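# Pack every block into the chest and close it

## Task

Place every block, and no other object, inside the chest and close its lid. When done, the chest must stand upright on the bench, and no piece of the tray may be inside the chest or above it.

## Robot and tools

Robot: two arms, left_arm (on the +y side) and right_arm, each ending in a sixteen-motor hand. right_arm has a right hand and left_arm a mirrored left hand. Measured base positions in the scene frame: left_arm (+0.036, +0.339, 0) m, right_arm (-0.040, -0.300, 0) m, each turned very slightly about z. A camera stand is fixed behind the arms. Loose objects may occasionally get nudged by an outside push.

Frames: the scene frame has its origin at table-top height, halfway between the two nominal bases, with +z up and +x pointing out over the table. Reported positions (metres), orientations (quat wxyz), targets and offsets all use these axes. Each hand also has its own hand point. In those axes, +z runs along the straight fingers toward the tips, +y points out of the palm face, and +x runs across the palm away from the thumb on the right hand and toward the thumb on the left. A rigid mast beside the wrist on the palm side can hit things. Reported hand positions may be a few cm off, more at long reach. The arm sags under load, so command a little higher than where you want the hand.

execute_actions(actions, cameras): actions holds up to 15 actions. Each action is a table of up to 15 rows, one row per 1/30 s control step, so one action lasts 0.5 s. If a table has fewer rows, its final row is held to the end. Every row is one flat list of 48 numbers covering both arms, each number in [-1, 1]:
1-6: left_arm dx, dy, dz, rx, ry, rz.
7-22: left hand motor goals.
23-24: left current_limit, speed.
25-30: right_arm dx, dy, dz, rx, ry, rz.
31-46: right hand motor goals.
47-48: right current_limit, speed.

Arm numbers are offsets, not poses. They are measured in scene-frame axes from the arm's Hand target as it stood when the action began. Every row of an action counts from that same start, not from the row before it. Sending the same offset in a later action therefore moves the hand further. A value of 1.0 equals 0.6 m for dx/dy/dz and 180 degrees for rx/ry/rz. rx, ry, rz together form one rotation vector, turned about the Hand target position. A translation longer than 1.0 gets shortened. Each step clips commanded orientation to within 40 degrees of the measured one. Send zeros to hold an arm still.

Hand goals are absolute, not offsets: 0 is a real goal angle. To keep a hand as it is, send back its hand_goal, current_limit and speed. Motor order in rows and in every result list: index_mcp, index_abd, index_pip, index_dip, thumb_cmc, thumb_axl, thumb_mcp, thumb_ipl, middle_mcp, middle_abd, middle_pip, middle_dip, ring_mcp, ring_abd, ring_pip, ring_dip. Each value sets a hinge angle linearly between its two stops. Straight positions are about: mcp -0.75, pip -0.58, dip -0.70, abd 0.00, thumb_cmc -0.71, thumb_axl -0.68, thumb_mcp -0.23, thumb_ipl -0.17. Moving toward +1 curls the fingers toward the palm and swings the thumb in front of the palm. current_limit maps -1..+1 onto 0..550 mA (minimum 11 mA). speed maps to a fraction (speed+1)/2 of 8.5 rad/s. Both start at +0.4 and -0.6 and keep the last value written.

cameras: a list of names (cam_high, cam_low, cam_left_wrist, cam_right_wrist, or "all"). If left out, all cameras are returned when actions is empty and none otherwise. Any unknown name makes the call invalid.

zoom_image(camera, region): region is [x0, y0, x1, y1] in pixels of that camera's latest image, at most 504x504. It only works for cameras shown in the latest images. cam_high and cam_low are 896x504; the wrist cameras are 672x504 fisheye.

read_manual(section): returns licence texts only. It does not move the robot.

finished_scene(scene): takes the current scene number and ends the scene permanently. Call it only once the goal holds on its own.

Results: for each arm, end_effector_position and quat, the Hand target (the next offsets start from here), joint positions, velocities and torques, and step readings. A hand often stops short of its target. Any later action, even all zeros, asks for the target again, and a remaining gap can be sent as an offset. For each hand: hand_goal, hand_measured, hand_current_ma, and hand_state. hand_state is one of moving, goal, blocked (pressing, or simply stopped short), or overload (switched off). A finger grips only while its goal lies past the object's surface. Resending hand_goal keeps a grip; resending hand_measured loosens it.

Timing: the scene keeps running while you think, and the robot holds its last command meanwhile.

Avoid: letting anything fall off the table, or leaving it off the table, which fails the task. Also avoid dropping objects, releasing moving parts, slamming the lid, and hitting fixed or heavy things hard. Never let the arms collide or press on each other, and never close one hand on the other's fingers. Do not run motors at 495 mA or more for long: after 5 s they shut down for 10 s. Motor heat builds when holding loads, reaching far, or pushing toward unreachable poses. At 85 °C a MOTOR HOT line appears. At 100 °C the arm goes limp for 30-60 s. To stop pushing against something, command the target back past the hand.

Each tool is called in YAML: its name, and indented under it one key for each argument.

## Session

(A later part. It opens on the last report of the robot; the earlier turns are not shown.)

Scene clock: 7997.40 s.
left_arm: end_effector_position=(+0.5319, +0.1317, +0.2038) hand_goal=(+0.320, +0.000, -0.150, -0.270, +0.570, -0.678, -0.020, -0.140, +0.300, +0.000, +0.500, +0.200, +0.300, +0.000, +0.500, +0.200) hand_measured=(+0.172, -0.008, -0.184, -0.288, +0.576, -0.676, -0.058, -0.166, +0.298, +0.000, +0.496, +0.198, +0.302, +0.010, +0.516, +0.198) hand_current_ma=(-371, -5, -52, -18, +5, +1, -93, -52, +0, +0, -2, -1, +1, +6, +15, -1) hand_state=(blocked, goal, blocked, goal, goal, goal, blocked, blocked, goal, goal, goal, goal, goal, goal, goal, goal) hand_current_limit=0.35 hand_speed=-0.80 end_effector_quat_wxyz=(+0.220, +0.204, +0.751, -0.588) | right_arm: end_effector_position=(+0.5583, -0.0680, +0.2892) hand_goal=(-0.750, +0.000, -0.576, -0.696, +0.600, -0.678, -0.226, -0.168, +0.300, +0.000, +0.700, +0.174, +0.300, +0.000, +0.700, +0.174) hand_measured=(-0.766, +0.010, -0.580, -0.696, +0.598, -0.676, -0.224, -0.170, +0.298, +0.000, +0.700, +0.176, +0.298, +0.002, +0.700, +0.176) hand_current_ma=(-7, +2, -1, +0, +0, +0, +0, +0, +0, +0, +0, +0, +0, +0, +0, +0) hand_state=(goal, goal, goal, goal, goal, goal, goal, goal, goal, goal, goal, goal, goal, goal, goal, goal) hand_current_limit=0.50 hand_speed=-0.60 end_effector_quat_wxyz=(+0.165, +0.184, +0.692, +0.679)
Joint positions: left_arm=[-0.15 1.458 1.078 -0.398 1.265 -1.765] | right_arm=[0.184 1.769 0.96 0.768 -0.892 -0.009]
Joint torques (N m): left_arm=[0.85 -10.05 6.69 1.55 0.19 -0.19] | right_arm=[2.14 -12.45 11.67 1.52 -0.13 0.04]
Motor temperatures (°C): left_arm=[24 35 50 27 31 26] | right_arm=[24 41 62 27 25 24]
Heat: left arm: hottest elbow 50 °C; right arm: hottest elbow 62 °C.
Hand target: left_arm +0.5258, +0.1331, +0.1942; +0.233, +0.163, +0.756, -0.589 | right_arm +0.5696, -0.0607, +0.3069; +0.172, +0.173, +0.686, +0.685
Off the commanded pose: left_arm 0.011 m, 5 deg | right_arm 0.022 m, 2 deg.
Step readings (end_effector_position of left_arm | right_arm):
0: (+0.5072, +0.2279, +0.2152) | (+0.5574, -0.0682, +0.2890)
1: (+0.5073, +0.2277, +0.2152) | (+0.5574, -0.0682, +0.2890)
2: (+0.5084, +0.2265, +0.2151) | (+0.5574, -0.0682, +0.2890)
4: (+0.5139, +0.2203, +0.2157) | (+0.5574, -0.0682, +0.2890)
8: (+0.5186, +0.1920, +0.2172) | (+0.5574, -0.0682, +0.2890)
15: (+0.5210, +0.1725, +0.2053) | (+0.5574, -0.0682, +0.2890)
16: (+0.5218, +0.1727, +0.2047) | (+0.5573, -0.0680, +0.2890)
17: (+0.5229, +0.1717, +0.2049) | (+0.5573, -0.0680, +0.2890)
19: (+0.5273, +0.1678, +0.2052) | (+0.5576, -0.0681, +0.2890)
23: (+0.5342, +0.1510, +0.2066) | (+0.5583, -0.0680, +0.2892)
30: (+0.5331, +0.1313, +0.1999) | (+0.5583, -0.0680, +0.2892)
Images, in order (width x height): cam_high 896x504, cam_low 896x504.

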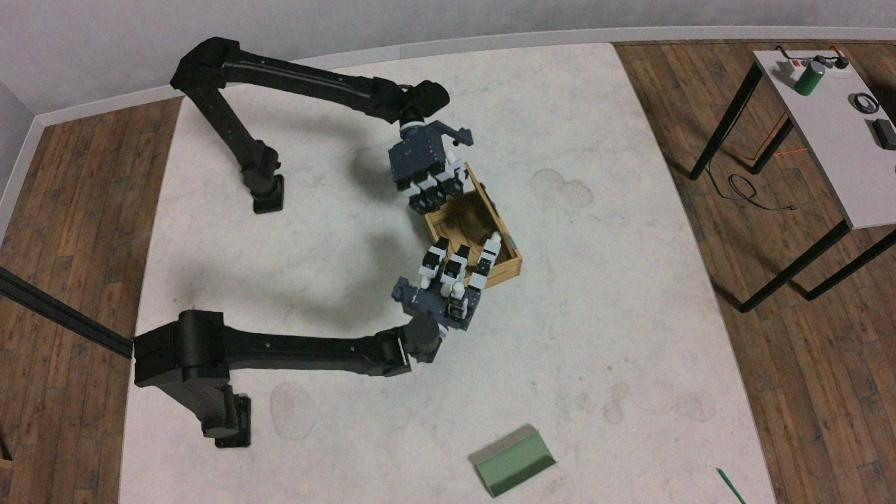

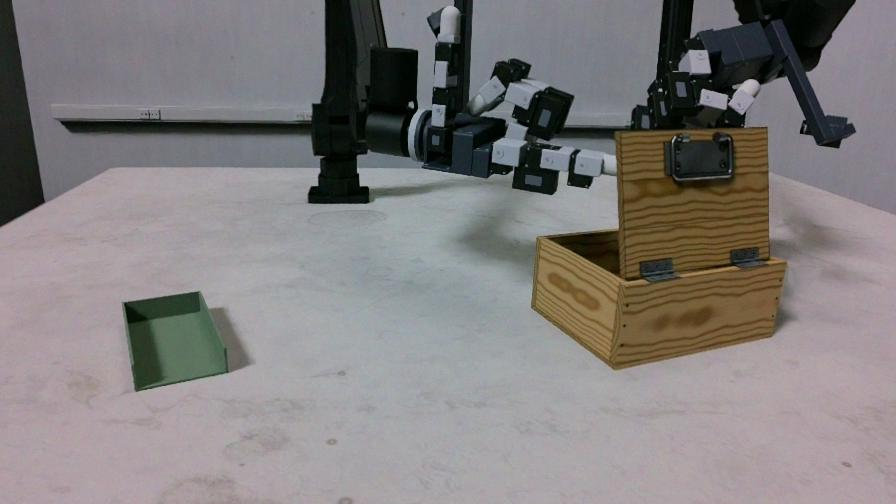

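execute_actions:
  actions:
    - [[-0.035,0.01,0,0,0,0,0.32,0,-0.15,-0.27,0.571,-0.678,-0.02,-0.14,0.3,0,0.5,0.2,0.3,0,0.5,0.2,0.35,-0.8, 0,0,0,0,0,0,-0.75,0,-0.576,-0.696,0.6,-0.678,-0.226,-0.168,0.3,0,0.7,0.174,0.3,0,0.7,0.174,0.5,-0.6]]
  cameras: ["cam_high","cam_low"]

zoom_image:
  camera: "cam_high"
  region: [370, 110, 550, 310]

Scene clock: 8013.23 s.
left_arm: end_effector_position=(+0.5056, +0.1374, +0.1876) hand_goal=(+0.320, +0.000, -0.150, -0.270, +0.570, -0.678, -0.020, -0.140, +0.300, +0.000, +0.500, +0.200, +0.300, +0.000, +0.500, +0.200) hand_measured=(+0.172, -0.008, -0.184, -0.288, +0.576, -0.676, -0.058, -0.166, +0.298, +0.000, +0.496, +0.198, +0.300, +0.002, +0.500, +0.198) hand_current_ma=(-371, -5, -52, -18, +5, +1, -93, -52, +0, +0, -2, -1, +0, +0, +0, -1) hand_state=(blocked, goal, blocked, goal, goal, goal, blocked, blocked, goal, goal, goal, goal, goal, goal, goal, goal) hand_current_limit=0.35 hand_speed=-0.80 end_effector_quat_wxyz=(+0.223, +0.162, +0.759, -0.590) | right_arm: end_effector_position=(+0.5583, -0.0680, +0.2892) hand_goal=(-0.750, +0.000, -0.576, -0.696, +0.600, -0.678, -0.226, -0.168, +0.300, +0.000, +0.700, +0.174, +0.300, +0.000, +0.700, +0.174) hand_measured=(-0.766, +0.010, -0.580, -0.696, +0.598, -0.676, -0.224, -0.170, +0.298, +0.000, +0.700, +0.176, +0.298, +0.002, +0.700, +0.176) hand_current_ma=(-7, +2, -1, +0, +0, +0, +0, +0, +0, +0, +0, +0, +0, +0, +0, +0) hand_state=(goal, goal, goal, goal, goal, goal, goal, goal, goal, goal, goal, goal, goal, goal, goal, goal) hand_current_limit=0.50 hand_speed=-0.60 end_effector_quat_wxyz=(+0.165, +0.184, +0.692, +0.679)
Joint positions: left_arm=[-0.15 1.389 0.941 -0.202 1.225 -1.949] | right_arm=[0.184 1.769 0.96 0.768 -0.892 -0.009]
Joint torques (N m): left_arm=[0.91 -10.05 7.2 2 0.39 0] | right_arm=[2.14 -12.51 11.67 1.51 -0.14 0.04]
Motor temperatures (°C): left_arm=[24 35 49 27 30 26] | right_arm=[24 40 63 27 25 24]
Heat: left arm: hottest elbow 49 °C; right arm: hottest elbow 63 °C.
Hand target: left_arm +0.5048, +0.1392, +0.1941; +0.233, +0.163, +0.756, -0.589 | right_arm +0.5696, -0.0607, +0.3069; +0.172, +0.173, +0.686, +0.685
Off the commanded pose: left_arm 0.007 m, 1 deg | right_arm 0.022 m, 2 deg.
Step readings (end_effector_position of left_arm | right_arm):
0: (+0.5319, +0.1317, +0.2039) | (+0.5583, -0.0680, +0.2892)
1: (+0.5318, +0.1317, +0.2036) | (+0.5583, -0.0680, +0.2892)
2: (+0.5317, +0.1321, +0.2031) | (+0.5583, -0.0680, +0.2892)
4: (+0.5268, +0.1343, +0.1991) | (+0.5583, -0.0680, +0.2892)
8: (+0.5097, +0.1374, +0.1863) | (+0.5583, -0.0680, +0.2892)
15: (+0.5068, +0.1376, +0.1856) | (+0.5583, -0.0680, +0.2892)
Images, in order (width x height): cam_high 896x504, cam_low 896x504.

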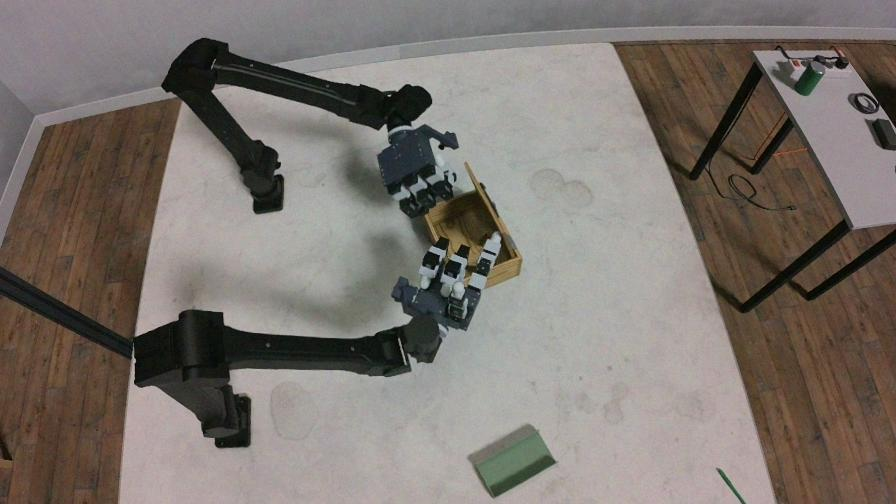

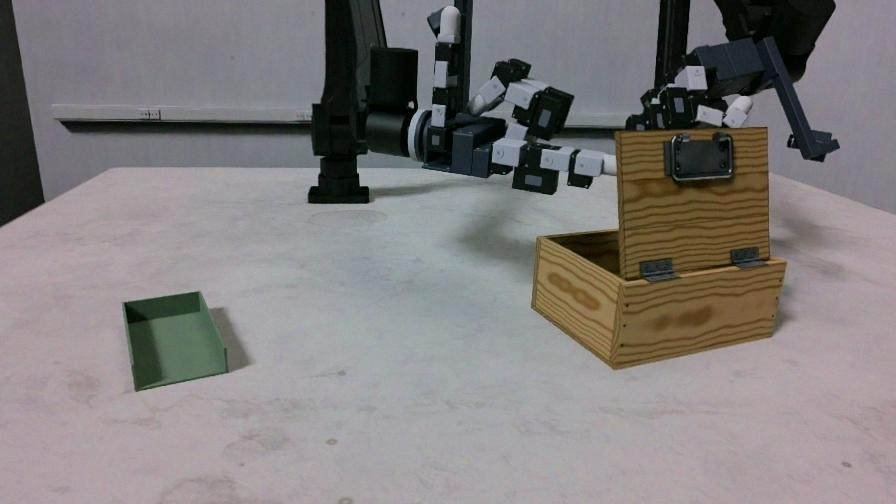

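Scaled by 2.520.

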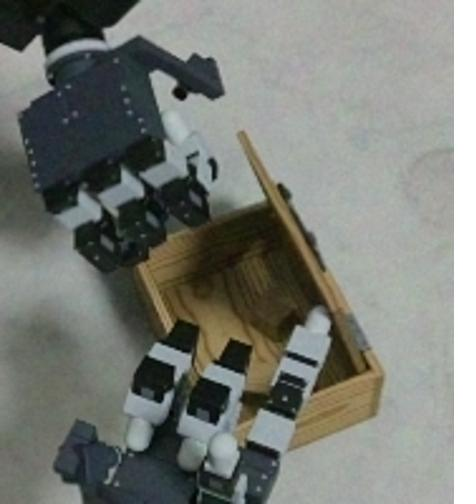

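execute_actions:
  actions:
    - [[0.012,-0.045,0,0,0,0,0.32,0,-0.15,-0.27,0.571,-0.678,-0.02,-0.14,0.3,0,0.5,0.2,0.3,0,0.5,0.2,0.35,-0.8, 0,0,0,0,0,0,-0.75,0,-0.576,-0.696,0.6,-0.678,-0.226,-0.168,0.3,0,0.7,0.174,0.3,0,0.7,0.174,0.5,-0.6]]
    - [[0.02,-0.045,-0.02,0,0,0,0.32,0,-0.15,-0.27,0.571,-0.678,-0.02,-0.14,0.3,0,0.5,0.2,0.3,0,0.5,0.2,0.35,-0.8, 0,0,0,0,0,0,-0.75,0,-0.576,-0.696,0.6,-0.678,-0.226,-0.168,0.3,0,0.7,0.174,0.3,0,0.7,0.174,0.5,-0.6]]
  cameras: ["cam_high","cam_low"]

zoom_image:
  camera: "cam_high"
  region: [370, 110, 550, 310]

Scene clock: 8038.17 s.
left_arm: end_effector_position=(+0.5122, +0.0893, +0.1773) hand_goal=(+0.320, +0.000, -0.150, -0.270, +0.570, -0.678, -0.020, -0.140, +0.300, +0.000, +0.500, +0.200, +0.300, +0.000, +0.500, +0.200) hand_measured=(+0.172, -0.008, -0.184, -0.288, +0.576, -0.676, -0.058, -0.166, +0.298, +0.000, +0.496, +0.198, +0.300, +0.002, +0.500, +0.198) hand_current_ma=(-371, -5, -52, -18, +5, +1, -93, -52, +0, +0, -2, -1, +0, +0, +0, -1) hand_state=(blocked, goal, blocked, goal, goal, goal, blocked, blocked, goal, goal, goal, goal, goal, goal, goal, goal) hand_current_limit=0.35 hand_speed=-0.80 end_effector_quat_wxyz=(+0.224, +0.166, +0.762, -0.585) | right_arm: end_effector_position=(+0.5583, -0.0680, +0.2892) hand_goal=(-0.750, +0.000, -0.576, -0.696, +0.600, -0.678, -0.226, -0.168, +0.300, +0.000, +0.700, +0.174, +0.300, +0.000, +0.700, +0.174) hand_measured=(-0.766, +0.010, -0.580, -0.696, +0.598, -0.676, -0.224, -0.170, +0.298, +0.000, +0.700, +0.176, +0.298, +0.002, +0.700, +0.176) hand_current_ma=(-7, +2, -1, +0, +0, +0, +0, +0, +0, +0, +0, +0, +0, +0, +0, +0) hand_state=(goal, goal, goal, goal, goal, goal, goal, goal, goal, goal, goal, goal, goal, goal, goal, goal) hand_current_limit=0.50 hand_speed=-0.60 end_effector_quat_wxyz=(+0.165, +0.184, +0.692, +0.679)
Joint positions: left_arm=[-0.26 1.436 0.941 -0.031 1.128 -2.078] | right_arm=[0.184 1.769 0.96 0.768 -0.892 -0.009]
Joint torques (N m): left_arm=[0.73 -7.82 9.58 2.18 0.28 0] | right_arm=[2.14 -12.45 11.66 1.51 -0.13 0.04]
Motor temperatures (°C): left_arm=[24 36 51 27 29 26] | right_arm=[24 40 64 27 25 24]
Heat: left arm: hottest elbow 51 °C; right arm: hottest elbow 64 °C.
Hand target: left_arm +0.5240, +0.0851, +0.1820; +0.233, +0.163, +0.756, -0.589 | right_arm +0.5696, -0.0607, +0.3069; +0.172, +0.173, +0.686, +0.685
Off the commanded pose: left_arm 0.013 m, 1 deg | right_arm 0.022 m, 2 deg.
joint sent to its limit (left arm) — joint 6 (wrist roll), lower limit. The joint targets still meet the commanded pose.
Step readings (end_effector_position of left_arm | right_arm):
0: (+0.5056, +0.1374, +0.1875) | (+0.5583, -0.0680, +0.2892)
1: (+0.5057, +0.1375, +0.1876) | (+0.5583, -0.0680, +0.2892)
2: (+0.5071, +0.1375, +0.1876) | (+0.5583, -0.0680, +0.2892)
4: (+0.5106, +0.1356, +0.1886) | (+0.5583, -0.0680, +0.2892)
8: (+0.5108, +0.1231, +0.1921) | (+0.5583, -0.0680, +0.2892)
15: (+0.5091, +0.1140, +0.1945) | (+0.5583, -0.0680, +0.2892)
16: (+0.5095, +0.1140, +0.1947) | (+0.5583, -0.0680, +0.2892)
17: (+0.5108, +0.1137, +0.1950) | (+0.5583, -0.0680, +0.2892)
19: (+0.5145, +0.1113, +0.1947) | (+0.5583, -0.0680, +0.2892)
23: (+0.5145, +0.0982, +0.1876) | (+0.5583, -0.0680, +0.2892)
30: (+0.5120, +0.0894, +0.1769) | (+0.5583, -0.0680, +0.2892)
Images, in order (width x height): cam_high 896x504, cam_low 896x504.

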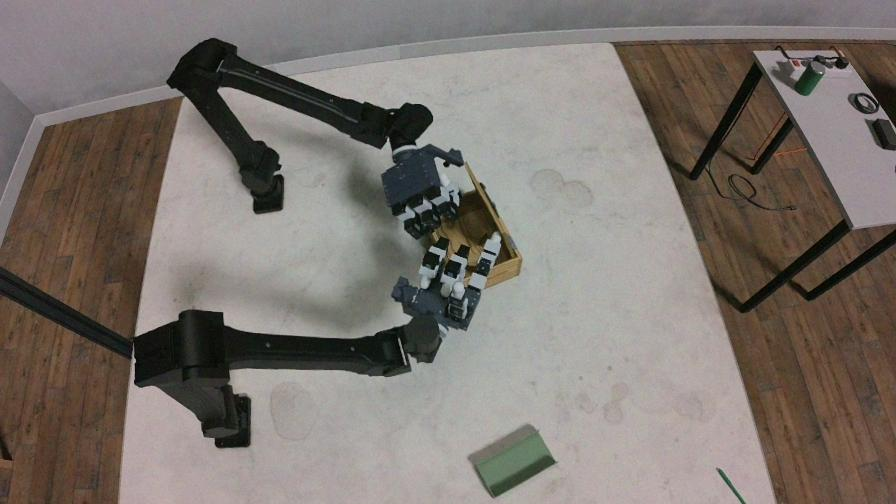

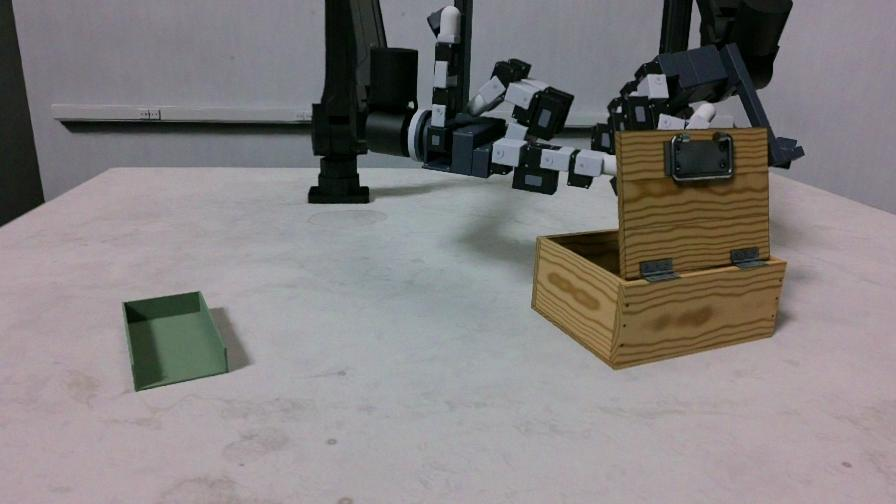

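Scaled by 2.520.

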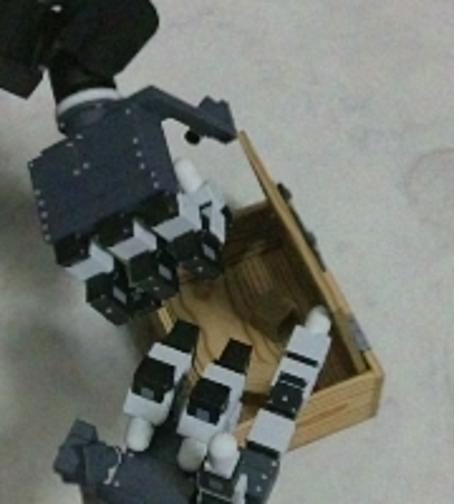

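execute_actions:
  actions:
    - [[0.024,0.007,-0.01,0,0,0,0.32,0,-0.15,-0.27,0.571,-0.678,-0.02,-0.14,0.3,0,0.5,0.2,0.3,0,0.5,0.2,0.35,-0.8, 0,0,0,0,0,0,-0.75,0,-0.576,-0.696,0.6,-0.678,-0.226,-0.168,0.3,0,0.7,0.174,0.3,0,0.7,0.174,0.5,-0.6]]
    - [[0,0,-0.01,0,0,0,0.32,0,-0.15,-0.27,0.571,-0.678,-0.02,-0.14,0.3,0,0.5,0.2,0.3,0,0.5,0.2,0.35,-0.8, 0,0,0,0,0,0,-0.75,0,-0.576,-0.696,0.6,-0.678,-0.226,-0.168,0.3,0,0.7,0.174,0.3,0,0.7,0.174,0.5,-0.6]]
  cameras: ["cam_high","cam_low"]

zoom_image:
  camera: "cam_high"
  region: [370, 110, 550, 310]

zoom_image:
  camera: "cam_low"
  region: [520, 20, 896, 380]

Scene clock: 8083.43 s.
left_arm: end_effector_position=(+0.5195, +0.0899, +0.1620) hand_goal=(+0.320, +0.000, -0.150, -0.270, +0.570, -0.678, -0.020, -0.140, +0.300, +0.000, +0.500, +0.200, +0.300, +0.000, +0.500, +0.200) hand_measured=(+0.172, -0.008, -0.184, -0.288, +0.576, -0.676, -0.058, -0.166, +0.298, +0.000, +0.496, +0.198, +0.300, +0.002, +0.500, +0.198) hand_current_ma=(-371, -5, -52, -18, +5, +1, -93, -52, +0, +0, -2, -1, +0, +0, +0, -1) hand_state=(blocked, goal, blocked, goal, goal, goal, blocked, blocked, goal, goal, goal, goal, goal, goal, goal, goal) hand_current_limit=0.35 hand_speed=-0.80 end_effector_quat_wxyz=(+0.221, +0.163, +0.762, -0.586) | right_arm: end_effector_position=(+0.5583, -0.0680, +0.2892) hand_goal=(-0.750, +0.000, -0.576, -0.696, +0.600, -0.678, -0.226, -0.168, +0.300, +0.000, +0.700, +0.174, +0.300, +0.000, +0.700, +0.174) hand_measured=(-0.766, +0.010, -0.580, -0.696, +0.598, -0.676, -0.224, -0.170, +0.298, +0.000, +0.700, +0.176, +0.298, +0.002, +0.700, +0.176) hand_current_ma=(-7, +2, -1, +0, +0, +0, +0, +0, +0, +0, +0, +0, +0, +0, +0, +0) hand_state=(goal, goal, goal, goal, goal, goal, goal, goal, goal, goal, goal, goal, goal, goal, goal, goal) hand_current_limit=0.50 hand_speed=-0.60 end_effector_quat_wxyz=(+0.165, +0.184, +0.692, +0.679)
Joint positions: left_arm=[-0.254 1.477 0.941 0.003 1.133 -2.079] | right_arm=[0.184 1.769 0.96 0.768 -0.892 -0.009]
Joint torques (N m): left_arm=[1.79 -8.06 10.4 2.28 0.57 0.01] | right_arm=[2.2 -12.51 11.66 1.51 -0.13 0.04]
Motor temperatures (°C): left_arm=[24 36 56 27 29 26] | right_arm=[24 40 64 27 25 24]
Heat: left arm: hottest elbow 56 °C; right arm: hottest elbow 64 °C.
Hand target: left_arm +0.5384, +0.0893, +0.1702; +0.233, +0.163, +0.756, -0.589 | right_arm +0.5696, -0.0607, +0.3069; +0.172, +0.173, +0.686, +0.685
Off the commanded pose: left_arm 0.021 m, 2 deg | right_arm 0.022 m, 2 deg.
joint sent to its limit (left arm) — joint 6 (wrist roll), lower limit. The joint targets still meet the commanded pose.
Step readings (end_effector_position of left_arm | right_arm):
0: (+0.5122, +0.0893, +0.1773) | (+0.5583, -0.0680, +0.2892)
1: (+0.5122, +0.0893, +0.1773) | (+0.5583, -0.0680, +0.2892)
2: (+0.5124, +0.0893, +0.1773) | (+0.5583, -0.0680, +0.2892)
4: (+0.5136, +0.0888, +0.1761) | (+0.5583, -0.0680, +0.2892)
8: (+0.5154, +0.0890, +0.1680) | (+0.5583, -0.0680, +0.2892)
15: (+0.5167, +0.0906, +0.1610) | (+0.5583, -0.0680, +0.2892)
16: (+0.5168, +0.0906, +0.1611) | (+0.5583, -0.0680, +0.2892)
17: (+0.5171, +0.0905, +0.1614) | (+0.5583, -0.0680, +0.2892)
19: (+0.5179, +0.0903, +0.1619) | (+0.5583, -0.0680, +0.2892)
23: (+0.5190, +0.0900, +0.1630) | (+0.5583, -0.0680, +0.2892)
30: (+0.5195, +0.0899, +0.1620) | (+0.5583, -0.0680, +0.2892)
Images, in order (width x height): cam_high 896x504, cam_low 896x504.

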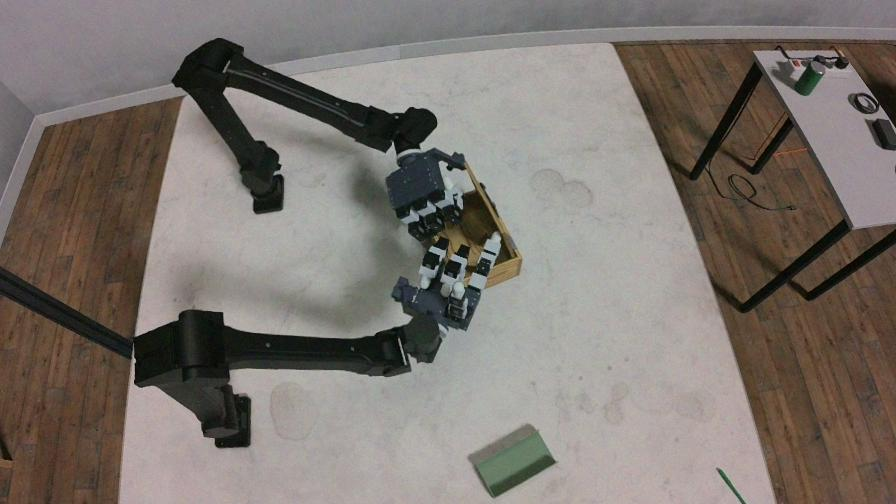

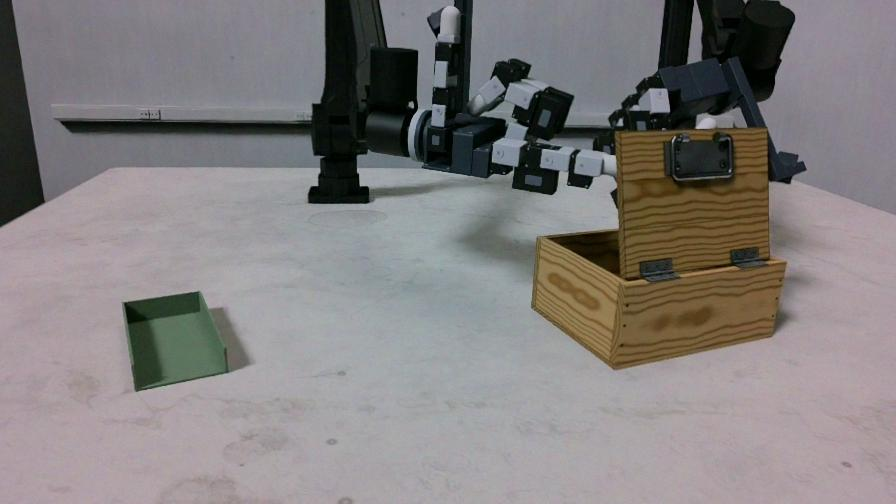

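Scaled by 2.520.

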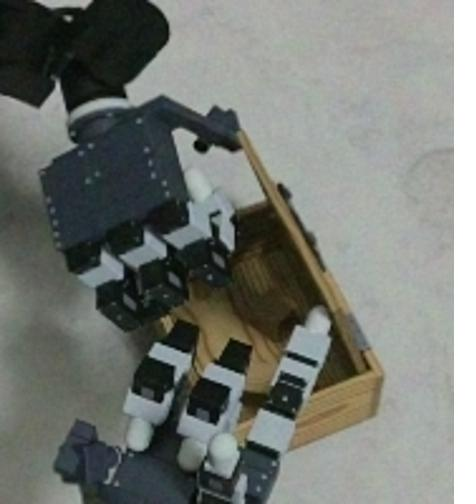

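Scaled by 1.340.

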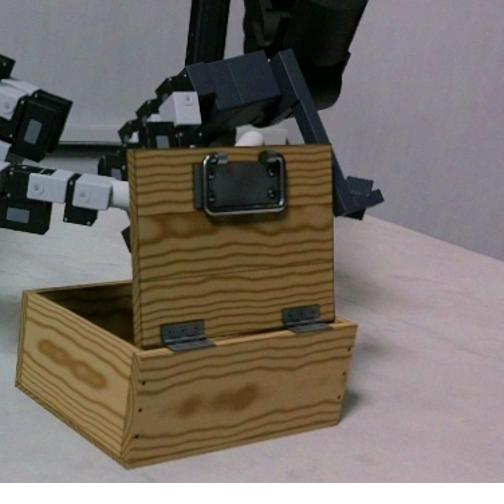

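execute_actions:
  actions:
    - [[0.012,0.003,0,0,0,0,0.32,0,-0.15,-0.27,0.571,-0.678,-0.02,-0.14,0.3,0,0.5,0.2,0.3,0,0.5,0.2,0.35,-0.8, 0,0,0,0,0,0,-0.75,0,-0.576,-0.696,0.6,-0.678,-0.226,-0.168,0.3,0,0.7,0.174,0.3,0,0.7,0.174,0.5,-0.6]]
  cameras: ["cam_high","cam_low","cam_left_wrist","cam_right_wrist"]

Scene clock: 8095.83 s.
left_arm: end_effector_position=(+0.5223, +0.0926, +0.1556) hand_goal=(+0.320, +0.000, -0.150, -0.270, +0.570, -0.678, -0.020, -0.140, +0.300, +0.000, +0.500, +0.200, +0.300, +0.000, +0.500, +0.200) hand_measured=(+0.172, -0.008, -0.184, -0.288, +0.576, -0.676, -0.058, -0.166, +0.298, +0.000, +0.496, +0.198, +0.300, +0.002, +0.500, +0.198) hand_current_ma=(-371, -5, -52, -18, +5, +1, -93, -52, +0, +0, -2, -1, +0, +0, +0, -1) hand_state=(blocked, goal, blocked, goal, goal, goal, blocked, blocked, goal, goal, goal, goal, goal, goal, goal, goal) hand_current_limit=0.35 hand_speed=-0.80 end_effector_quat_wxyz=(+0.217, +0.159, +0.764, -0.587) | right_arm: end_effector_position=(+0.5583, -0.0680, +0.2892) hand_goal=(-0.750, +0.000, -0.576, -0.696, +0.600, -0.678, -0.226, -0.168, +0.300, +0.000, +0.700, +0.174, +0.300, +0.000, +0.700, +0.174) hand_measured=(-0.766, +0.010, -0.580, -0.696, +0.598, -0.676, -0.224, -0.170, +0.298, +0.000, +0.700, +0.176, +0.298, +0.002, +0.700, +0.176) hand_current_ma=(-7, +2, -1, +0, +0, +0, +0, +0, +0, +0, +0, +0, +0, +0, +0, +0) hand_state=(goal, goal, goal, goal, goal, goal, goal, goal, goal, goal, goal, goal, goal, goal, goal, goal) hand_current_limit=0.50 hand_speed=-0.60 end_effector_quat_wxyz=(+0.165, +0.184, +0.692, +0.679)
Joint positions: left_arm=[-0.246 1.493 0.944 0.003 1.139 -2.079] | right_arm=[0.184 1.769 0.96 0.768 -0.892 -0.009]
Joint torques (N m): left_arm=[1.73 -8.35 11.08 2.11 0.6 0.02] | right_arm=[2.14 -12.45 11.66 1.51 -0.14 0.04]
Motor temperatures (°C): left_arm=[24 35 57 27 29 26] | right_arm=[24 40 64 27 25 24]
Heat: left arm: hottest elbow 57 °C; right arm: hottest elbow 64 °C.
Hand target: left_arm +0.5457, +0.0911, +0.1703; +0.233, +0.163, +0.756, -0.589 | right_arm +0.5696, -0.0607, +0.3069; +0.172, +0.173, +0.686, +0.685
Off the commanded pose: left_arm 0.027 m, 2 deg | right_arm 0.022 m, 2 deg.
joint sent to its limit (left arm) — joint 6 (wrist roll), lower limit. The joint targets still meet the commanded pose.
Step readings (end_effector_position of left_arm | right_arm):
0: (+0.5196, +0.0899, +0.1621) | (+0.5583, -0.0680, +0.2892)
1: (+0.5196, +0.0898, +0.1619) | (+0.5583, -0.0680, +0.2892)
2: (+0.5196, +0.0900, +0.1618) | (+0.5583, -0.0680, +0.2892)
4: (+0.5195, +0.0902, +0.1610) | (+0.5583, -0.0680, +0.2892)
8: (+0.5205, +0.0919, +0.1567) | (+0.5583, -0.0680, +0.2892)
15: (+0.5213, +0.0929, +0.1542) | (+0.5583, -0.0680, +0.2892)
camera_calibration:
cam_left_wrist: T_world_to_cam=[[0.36429, -0.148202, 0.919418, -0.34952], [-0.743545, 0.54816, 0.382964, 0.230681], [-0.560744, -0.823138, 0.0894949, 0.477091], [0, 0, 0, 1]] pos_world=[0.566374, 0.214462, 0.190315]
cam_right_wrist: T_world_to_cam=[[0.72613, -0.364824, 0.582785, -0.560685], [-0.019629, -0.858271, -0.512821, 0.0521152], [0.687277, 0.360935, -0.630378, -0.0578727], [0, 0, 0, 1]] pos_world=[0.447928, -0.138934, 0.317003]

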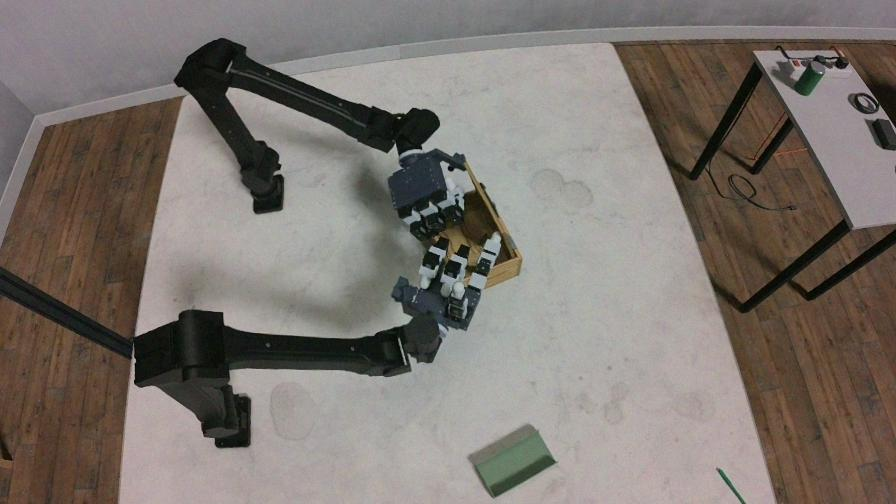

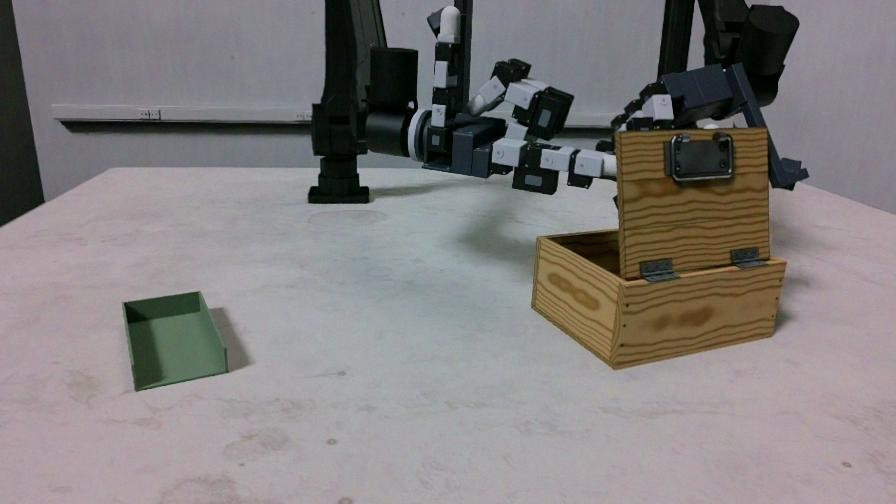

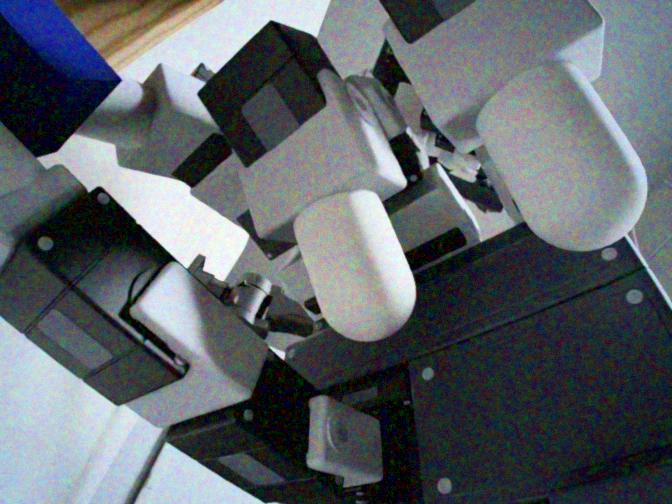

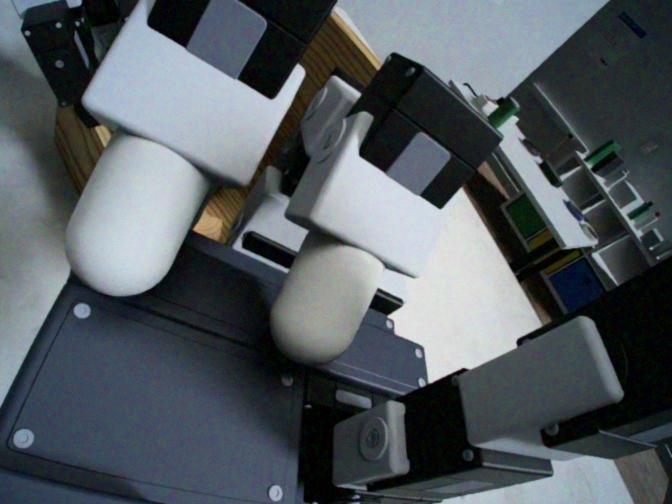

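execute_actions:
  actions:
    - [[0.018,0.003,0.005,0,0,0,0.32,0,-0.15,-0.27,0.571,-0.678,-0.02,-0.14,0.3,0,0.5,0.2,0.3,0,0.5,0.2,0.35,-0.8, 0,0,0,0,0,0,-0.75,0,-0.576,-0.696,0.6,-0.678,-0.226,-0.168,0.3,0,0.7,0.174,0.3,0,0.7,0.174,0.5,-0.6]]
  cameras: ["cam_high","cam_left_wrist"]

zoom_image:
  camera: "cam_high"
  region: [370, 110, 550, 310]

Scene clock: 8148.47 s.
left_arm: end_effector_position=(+0.5356, +0.0937, +0.1621) hand_goal=(+0.320, +0.000, -0.150, -0.270, +0.570, -0.678, -0.020, -0.140, +0.300, +0.000, +0.500, +0.200, +0.300, +0.000, +0.500, +0.200) hand_measured=(+0.172, -0.008, -0.184, -0.288, +0.576, -0.676, -0.058, -0.166, +0.298, +0.000, +0.496, +0.198, +0.300, +0.002, +0.500, +0.198) hand_current_ma=(-371, -5, -52, -18, +5, +1, -93, -52, +0, +0, -2, -1, +0, +0, +0, -1) hand_state=(blocked, goal, blocked, goal, goal, goal, blocked, blocked, goal, goal, goal, goal, goal, goal, goal, goal) hand_current_limit=0.35 hand_speed=-0.80 end_effector_quat_wxyz=(+0.223, +0.160, +0.761, -0.588) | right_arm: end_effector_position=(+0.5583, -0.0680, +0.2892) hand_goal=(-0.750, +0.000, -0.576, -0.696, +0.600, -0.678, -0.226, -0.168, +0.300, +0.000, +0.700, +0.174, +0.300, +0.000, +0.700, +0.174) hand_measured=(-0.766, +0.010, -0.580, -0.696, +0.598, -0.676, -0.224, -0.170, +0.298, +0.000, +0.700, +0.176, +0.298, +0.002, +0.700, +0.176) hand_current_ma=(-7, +2, -1, +0, +0, +0, +0, +0, +0, +0, +0, +0, +0, +0, +0, +0) hand_state=(goal, goal, goal, goal, goal, goal, goal, goal, goal, goal, goal, goal, goal, goal, goal, goal) hand_current_limit=0.50 hand_speed=-0.60 end_effector_quat_wxyz=(+0.165, +0.184, +0.692, +0.679)
Joint positions: left_arm=[-0.237 1.512 0.978 0.003 1.146 -2.079] | right_arm=[0.184 1.769 0.96 0.768 -0.892 -0.009]
Joint torques (N m): left_arm=[1.55 -8.59 11.21 1.54 0.58 0.05] | right_arm=[2.2 -12.51 11.67 1.5 -0.13 0.04]
Motor temperatures (°C): left_arm=[24 34 57 27 29 26] | right_arm=[24 39 64 27 25 24]
Heat: left arm: hottest elbow 57 °C; right arm: hottest elbow 64 °C.
Hand target: left_arm +0.5565, +0.0929, +0.1732; +0.233, +0.163, +0.756, -0.589 | right_arm +0.5696, -0.0607, +0.3069; +0.172, +0.173, +0.686, +0.685
Off the commanded pose: left_arm 0.024 m, 1 deg | right_arm 0.022 m, 2 deg.
Step readings (end_effector_position of left_arm | right_arm):
0: (+0.5223, +0.0926, +0.1556) | (+0.5583, -0.0680, +0.2892)
1: (+0.5223, +0.0926, +0.1556) | (+0.5583, -0.0680, +0.2892)
2: (+0.5225, +0.0927, +0.1559) | (+0.5583, -0.0680, +0.2892)
4: (+0.5249, +0.0926, +0.1576) | (+0.5583, -0.0680, +0.2892)
8: (+0.5325, +0.0930, +0.1616) | (+0.5583, -0.0680, +0.2892)
15: (+0.5355, +0.0937, +0.1631) | (+0.5583, -0.0680, +0.2892)
camera_calibration:
cam_left_wrist: T_world_to_cam=[[0.352444, -0.140861, 0.925171, -0.355458], [-0.750364, 0.54823, 0.369321, 0.243312], [-0.559229, -0.82438, 0.0875232, 0.484494], [0, 0, 0, 1]] pos_world=[0.578795, 0.215946, 0.196594]
Images, in order (width x height): cam_high 896x504, cam_left_wrist 672x504.

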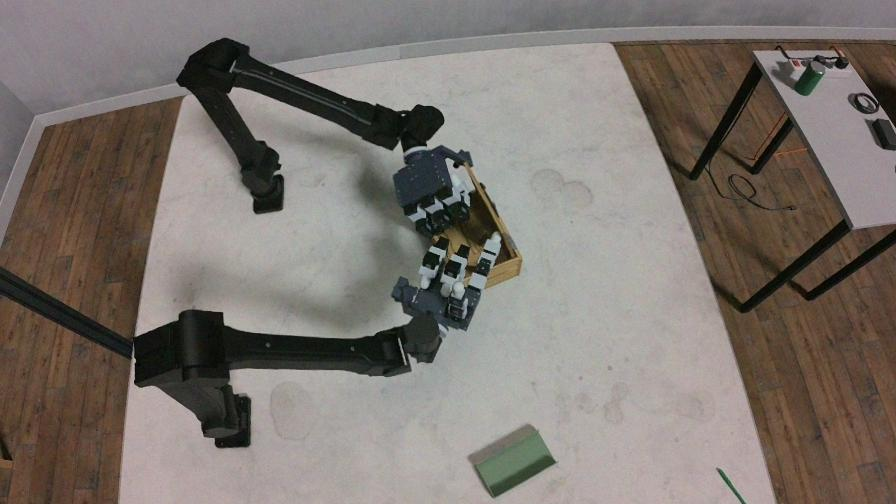

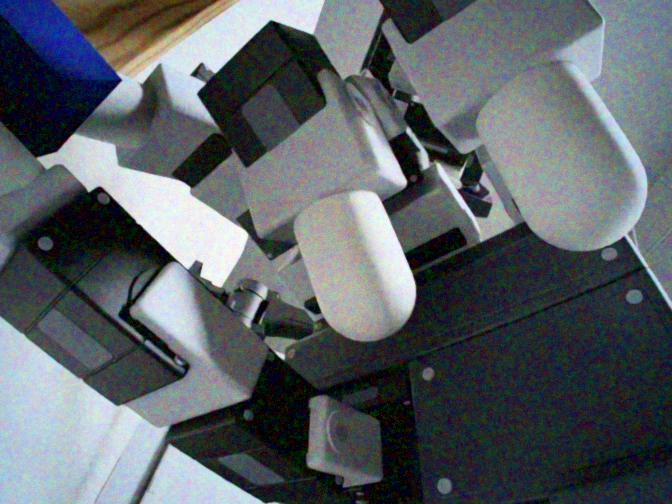

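Scaled by 2.520.

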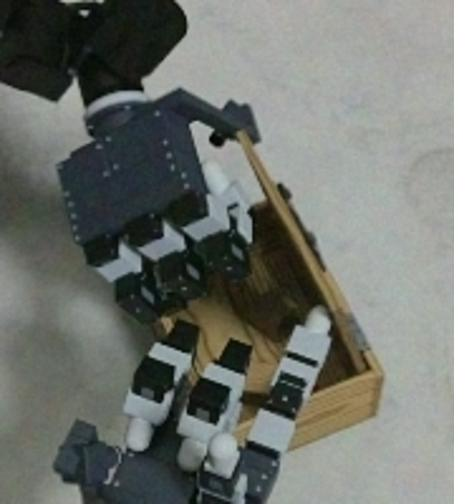

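execute_actions:
  actions:
    - [[0,0,-0.03,0,0,0,0.32,0,-0.15,-0.27,0.571,-0.678,-0.02,-0.14,0.3,0,0.5,0.2,0.3,0,0.5,0.2,0.35,-0.8, 0,0,0,0,0,0,-0.75,0,-0.576,-0.696,0.6,-0.678,-0.226,-0.168,0.3,0,0.7,0.174,0.3,0,0.7,0.174,0.5,-0.6]]
    - [[0,0,-0.03,0,0,0,0.32,0,-0.15,-0.27,0.571,-0.678,-0.02,-0.14,0.3,0,0.5,0.2,0.3,0,0.5,0.2,0.35,-0.8, 0,0,0,0,0,0,-0.75,0,-0.576,-0.696,0.6,-0.678,-0.226,-0.168,0.3,0,0.7,0.174,0.3,0,0.7,0.174,0.5,-0.6]]
  cameras: ["cam_high","cam_low","cam_left_wrist"]

zoom_image:
  camera: "cam_high"
  region: [370, 110, 550, 310]

Scene clock: 8166.83 s.
left_arm: end_effector_position=(+0.5490, +0.0907, +0.1437) hand_goal=(+0.320, +0.000, -0.150, -0.270, +0.570, -0.678, -0.020, -0.140, +0.300, +0.000, +0.500, +0.200, +0.300, +0.000, +0.500, +0.200) hand_measured=(+0.172, -0.008, -0.184, -0.288, +0.576, -0.676, -0.058, -0.166, +0.298, +0.000, +0.496, +0.198, +0.300, +0.002, +0.500, +0.198) hand_current_ma=(-371, -5, -52, -18, +5, +1, -93, -52, +0, +0, -2, -1, +0, +0, +0, -1) hand_state=(blocked, goal, blocked, goal, goal, goal, blocked, blocked, goal, goal, goal, goal, goal, goal, goal, goal) hand_current_limit=0.35 hand_speed=-0.80 end_effector_quat_wxyz=(+0.232, +0.167, +0.756, -0.588) | right_arm: end_effector_position=(+0.5583, -0.0680, +0.2892) hand_goal=(-0.750, +0.000, -0.576, -0.696, +0.600, -0.678, -0.226, -0.168, +0.300, +0.000, +0.700, +0.174, +0.300, +0.000, +0.700, +0.174) hand_measured=(-0.766, +0.010, -0.580, -0.696, +0.598, -0.676, -0.224, -0.170, +0.298, +0.000, +0.700, +0.176, +0.298, +0.002, +0.700, +0.176) hand_current_ma=(-7, +2, -1, +0, +0, +0, +0, +0, +0, +0, +0, +0, +0, +0, +0, +0) hand_state=(goal, goal, goal, goal, goal, goal, goal, goal, goal, goal, goal, goal, goal, goal, goal, goal) hand_current_limit=0.50 hand_speed=-0.60 end_effector_quat_wxyz=(+0.165, +0.184, +0.692, +0.679)
Joint positions: left_arm=[-0.237 1.57 0.978 0.084 1.147 -2.079] | right_arm=[0.184 1.769 0.96 0.768 -0.892 -0.009]
Joint torques (N m): left_arm=[1.38 -9.47 8.06 2.15 0.53 0.08] | right_arm=[2.2 -12.51 11.67 1.5 -0.14 0.04]
Motor temperatures (°C): left_arm=[24 34 58 27 29 26] | right_arm=[24 39 64 27 25 24]
Heat: left arm: hottest elbow 58 °C; right arm: hottest elbow 64 °C.
Hand target: left_arm +0.5565, +0.0929, +0.1374; +0.234, +0.163, +0.756, -0.589 | right_arm +0.5696, -0.0607, +0.3069; +0.172, +0.173, +0.686, +0.685
Off the commanded pose: left_arm 0.010 m, 1 deg | right_arm 0.022 m, 2 deg.
Step readings (end_effector_position of left_arm | right_arm):
0: (+0.5356, +0.0937, +0.1621) | (+0.5583, -0.0680, +0.2892)
1: (+0.5356, +0.0937, +0.1621) | (+0.5583, -0.0680, +0.2892)
2: (+0.5355, +0.0937, +0.1617) | (+0.5583, -0.0680, +0.2892)
4: (+0.5367, +0.0933, +0.1606) | (+0.5583, -0.0680, +0.2892)
8: (+0.5395, +0.0927, +0.1545) | (+0.5583, -0.0680, +0.2892)
15: (+0.5407, +0.0925, +0.1502) | (+0.5583, -0.0680, +0.2892)
16: (+0.5408, +0.0924, +0.1504) | (+0.5583, -0.0680, +0.2892)
17: (+0.5415, +0.0923, +0.1509) | (+0.5583, -0.0680, +0.2892)
19: (+0.5437, +0.0918, +0.1511) | (+0.5583, -0.0680, +0.2892)
23: (+0.5471, +0.0911, +0.1475) | (+0.5583, -0.0680, +0.2892)
30: (+0.5486, +0.0907, +0.1434) | (+0.5583, -0.0680, +0.2892)
camera_calibration:
cam_left_wrist: T_world_to_cam=[[0.330948, -0.13608, 0.933786, -0.33348], [-0.758265, 0.550673, 0.34899, 0.268845], [-0.561701, -0.823554, 0.0790592, 0.493675], [0, 0, 0, 1]] pos_world=[0.591517, 0.213142, 0.178545]
Images, in order (width x height): cam_high 896x504, cam_low 896x504, cam_left_wrist 672x504.

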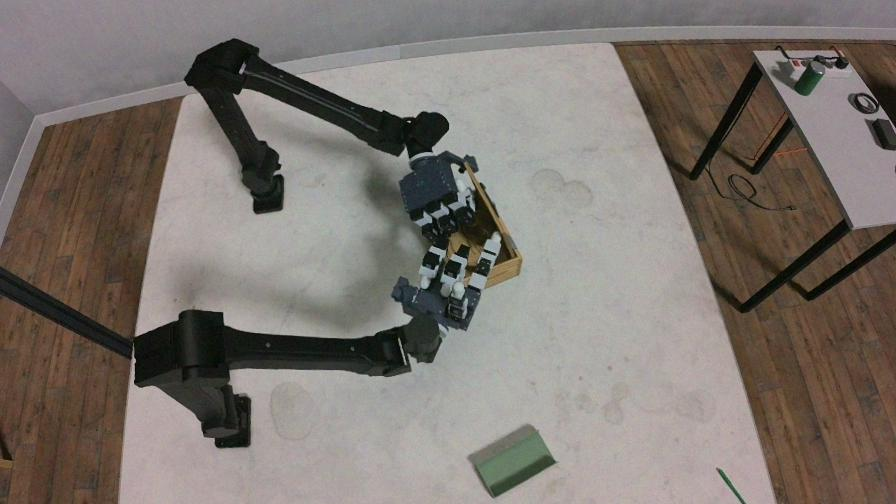

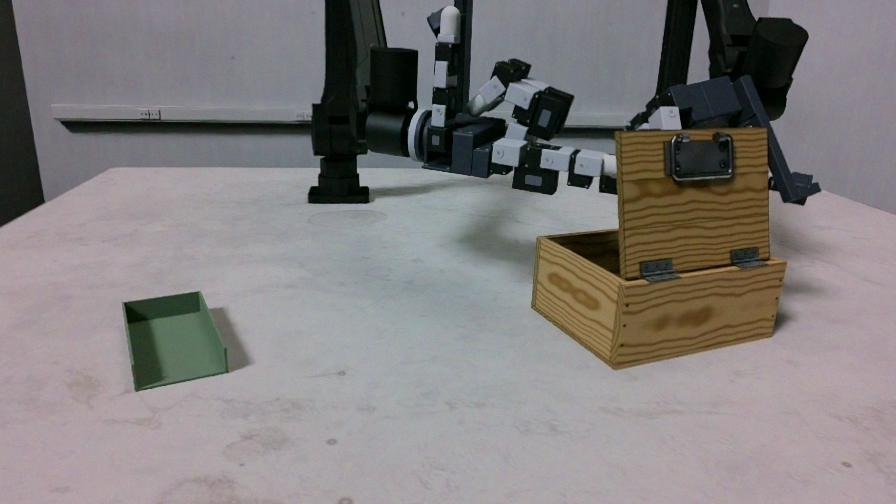

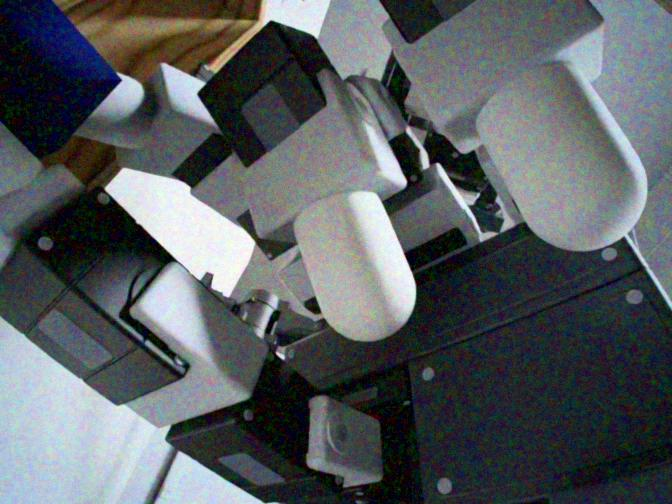

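Scaled by 2.520.

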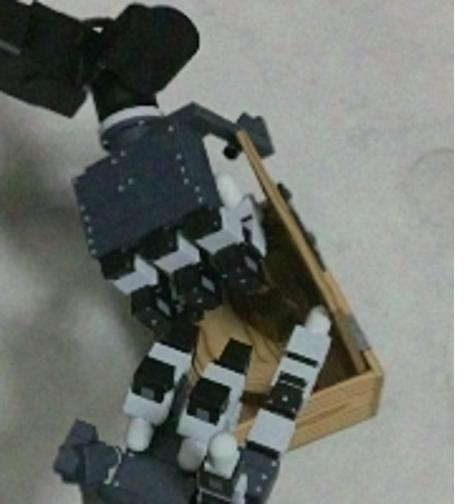

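execute_actions:
  actions:
    - [[0,0,-0.035,0,0,0,0.32,0,-0.15,-0.27,0.571,-0.678,-0.02,-0.14,0.3,0,0.5,0.2,0.3,0,0.5,0.2,0.35,-0.8, 0,0,0,0,0,0,-0.75,0,-0.576,-0.696,0.6,-0.678,-0.226,-0.168,0.3,0,0.7,0.174,0.3,0,0.7,0.174,0.5,-0.6]]
  cameras: ["cam_high","cam_low","cam_left_wrist"]

zoom_image:
  camera: "cam_high"
  region: [370, 110, 550, 310]

Scene clock: 8191.30 s.
left_arm: end_effector_position=(+0.5548, +0.0894, +0.1299) hand_goal=(+0.320, +0.000, -0.150, -0.270, +0.570, -0.678, -0.020, -0.140, +0.300, +0.000, +0.500, +0.200, +0.300, +0.000, +0.500, +0.200) hand_measured=(+0.172, -0.008, -0.184, -0.288, +0.578, -0.676, -0.058, -0.166, +0.298, +0.000, +0.496, +0.198, +0.300, +0.002, +0.500, +0.198) hand_current_ma=(-371, -5, -53, -18, +6, +1, -93, -52, +0, +0, -2, -1, +0, +0, +0, -1) hand_state=(blocked, goal, blocked, goal, goal, goal, blocked, blocked, goal, goal, goal, goal, goal, goal, goal, goal) hand_current_limit=0.35 hand_speed=-0.80 end_effector_quat_wxyz=(+0.238, +0.171, +0.754, -0.588) | right_arm: end_effector_position=(+0.5583, -0.0680, +0.2892) hand_goal=(-0.750, +0.000, -0.576, -0.696, +0.600, -0.678, -0.226, -0.168, +0.300, +0.000, +0.700, +0.174, +0.300, +0.000, +0.700, +0.174) hand_measured=(-0.766, +0.010, -0.580, -0.696, +0.598, -0.676, -0.224, -0.170, +0.298, +0.000, +0.700, +0.176, +0.298, +0.002, +0.700, +0.176) hand_current_ma=(-7, +2, -1, +0, +0, +0, +0, +0, +0, +0, +0, +0, +0, +0, +0, +0) hand_state=(goal, goal, goal, goal, goal, goal, goal, goal, goal, goal, goal, goal, goal, goal, goal, goal) hand_current_limit=0.50 hand_speed=-0.60 end_effector_quat_wxyz=(+0.165, +0.184, +0.692, +0.679)
Joint positions: left_arm=[-0.237 1.605 0.97 0.142 1.147 -2.079] | right_arm=[0.184 1.769 0.96 0.768 -0.892 -0.009]
Joint torques (N m): left_arm=[1.44 -9.52 6.78 2.22 0.53 0.08] | right_arm=[2.14 -12.51 11.66 1.5 -0.13 0.04]
Motor temperatures (°C): left_arm=[24 34 56 27 29 26] | right_arm=[24 39 64 27 25 24]
Heat: left arm: hottest elbow 56 °C; right arm: hottest elbow 64 °C.
Hand target: left_arm +0.5565, +0.0929, +0.1162; +0.233, +0.163, +0.756, -0.589 | right_arm +0.5696, -0.0607, +0.3069; +0.172, +0.173, +0.686, +0.685
Off the commanded pose: left_arm 0.014 m, 1 deg | right_arm 0.022 m, 2 deg.
Step readings (end_effector_position of left_arm | right_arm):
0: (+0.5490, +0.0907, +0.1437) | (+0.5583, -0.0680, +0.2892)
1: (+0.5490, +0.0906, +0.1436) | (+0.5583, -0.0680, +0.2892)
2: (+0.5497, +0.0905, +0.1438) | (+0.5583, -0.0680, +0.2892)
4: (+0.5521, +0.0900, +0.1436) | (+0.5583, -0.0680, +0.2892)
8: (+0.5551, +0.0893, +0.1379) | (+0.5583, -0.0680, +0.2892)
15: (+0.5544, +0.0895, +0.1294) | (+0.5583, -0.0680, +0.2892)
camera_calibration:
cam_left_wrist: T_world_to_cam=[[0.317372, -0.133052, 0.938921, -0.316061], [-0.76324, 0.551769, 0.336179, 0.283145], [-0.562797, -0.823315, 0.0735658, 0.498256], [0, 0, 0, 1]] pos_world=[0.596833, 0.211939, 0.164914]
Images, in order (width x height): cam_high 896x504, cam_low 896x504, cam_left_wrist 672x504.

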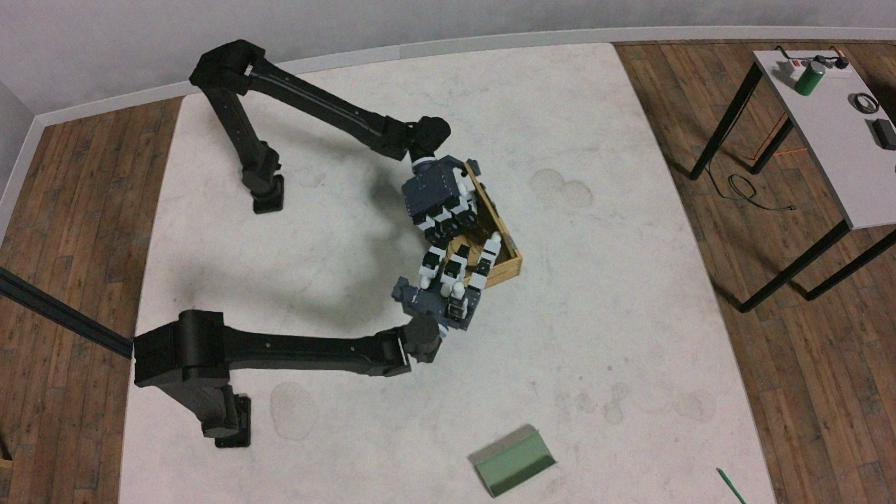

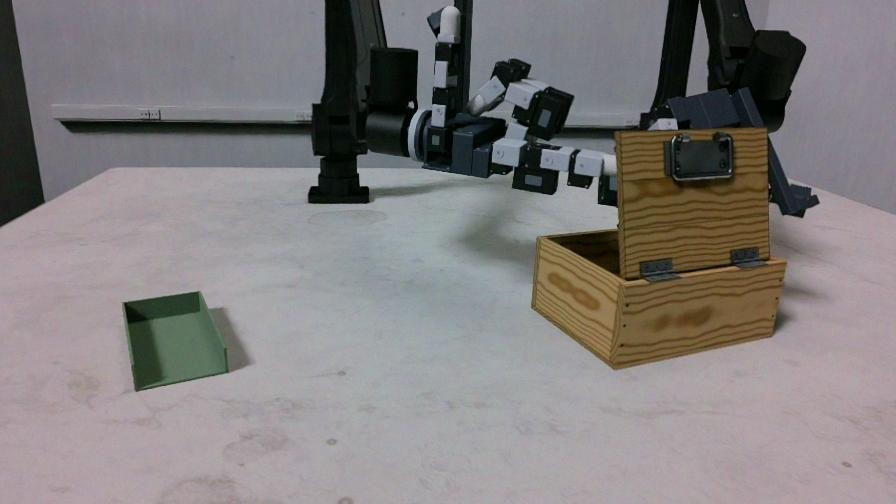

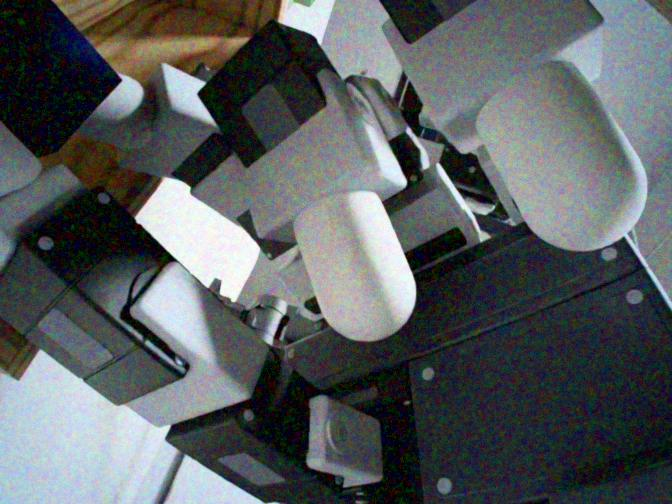

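Scaled by 2.520.

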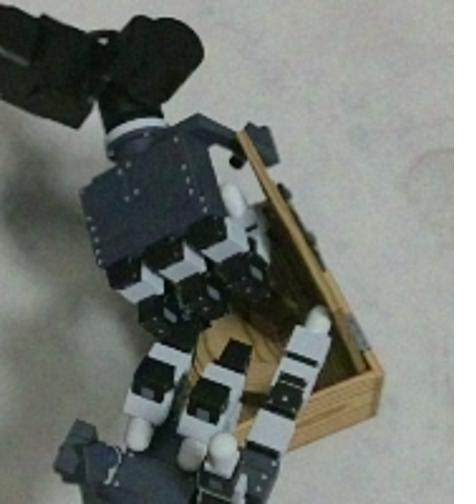

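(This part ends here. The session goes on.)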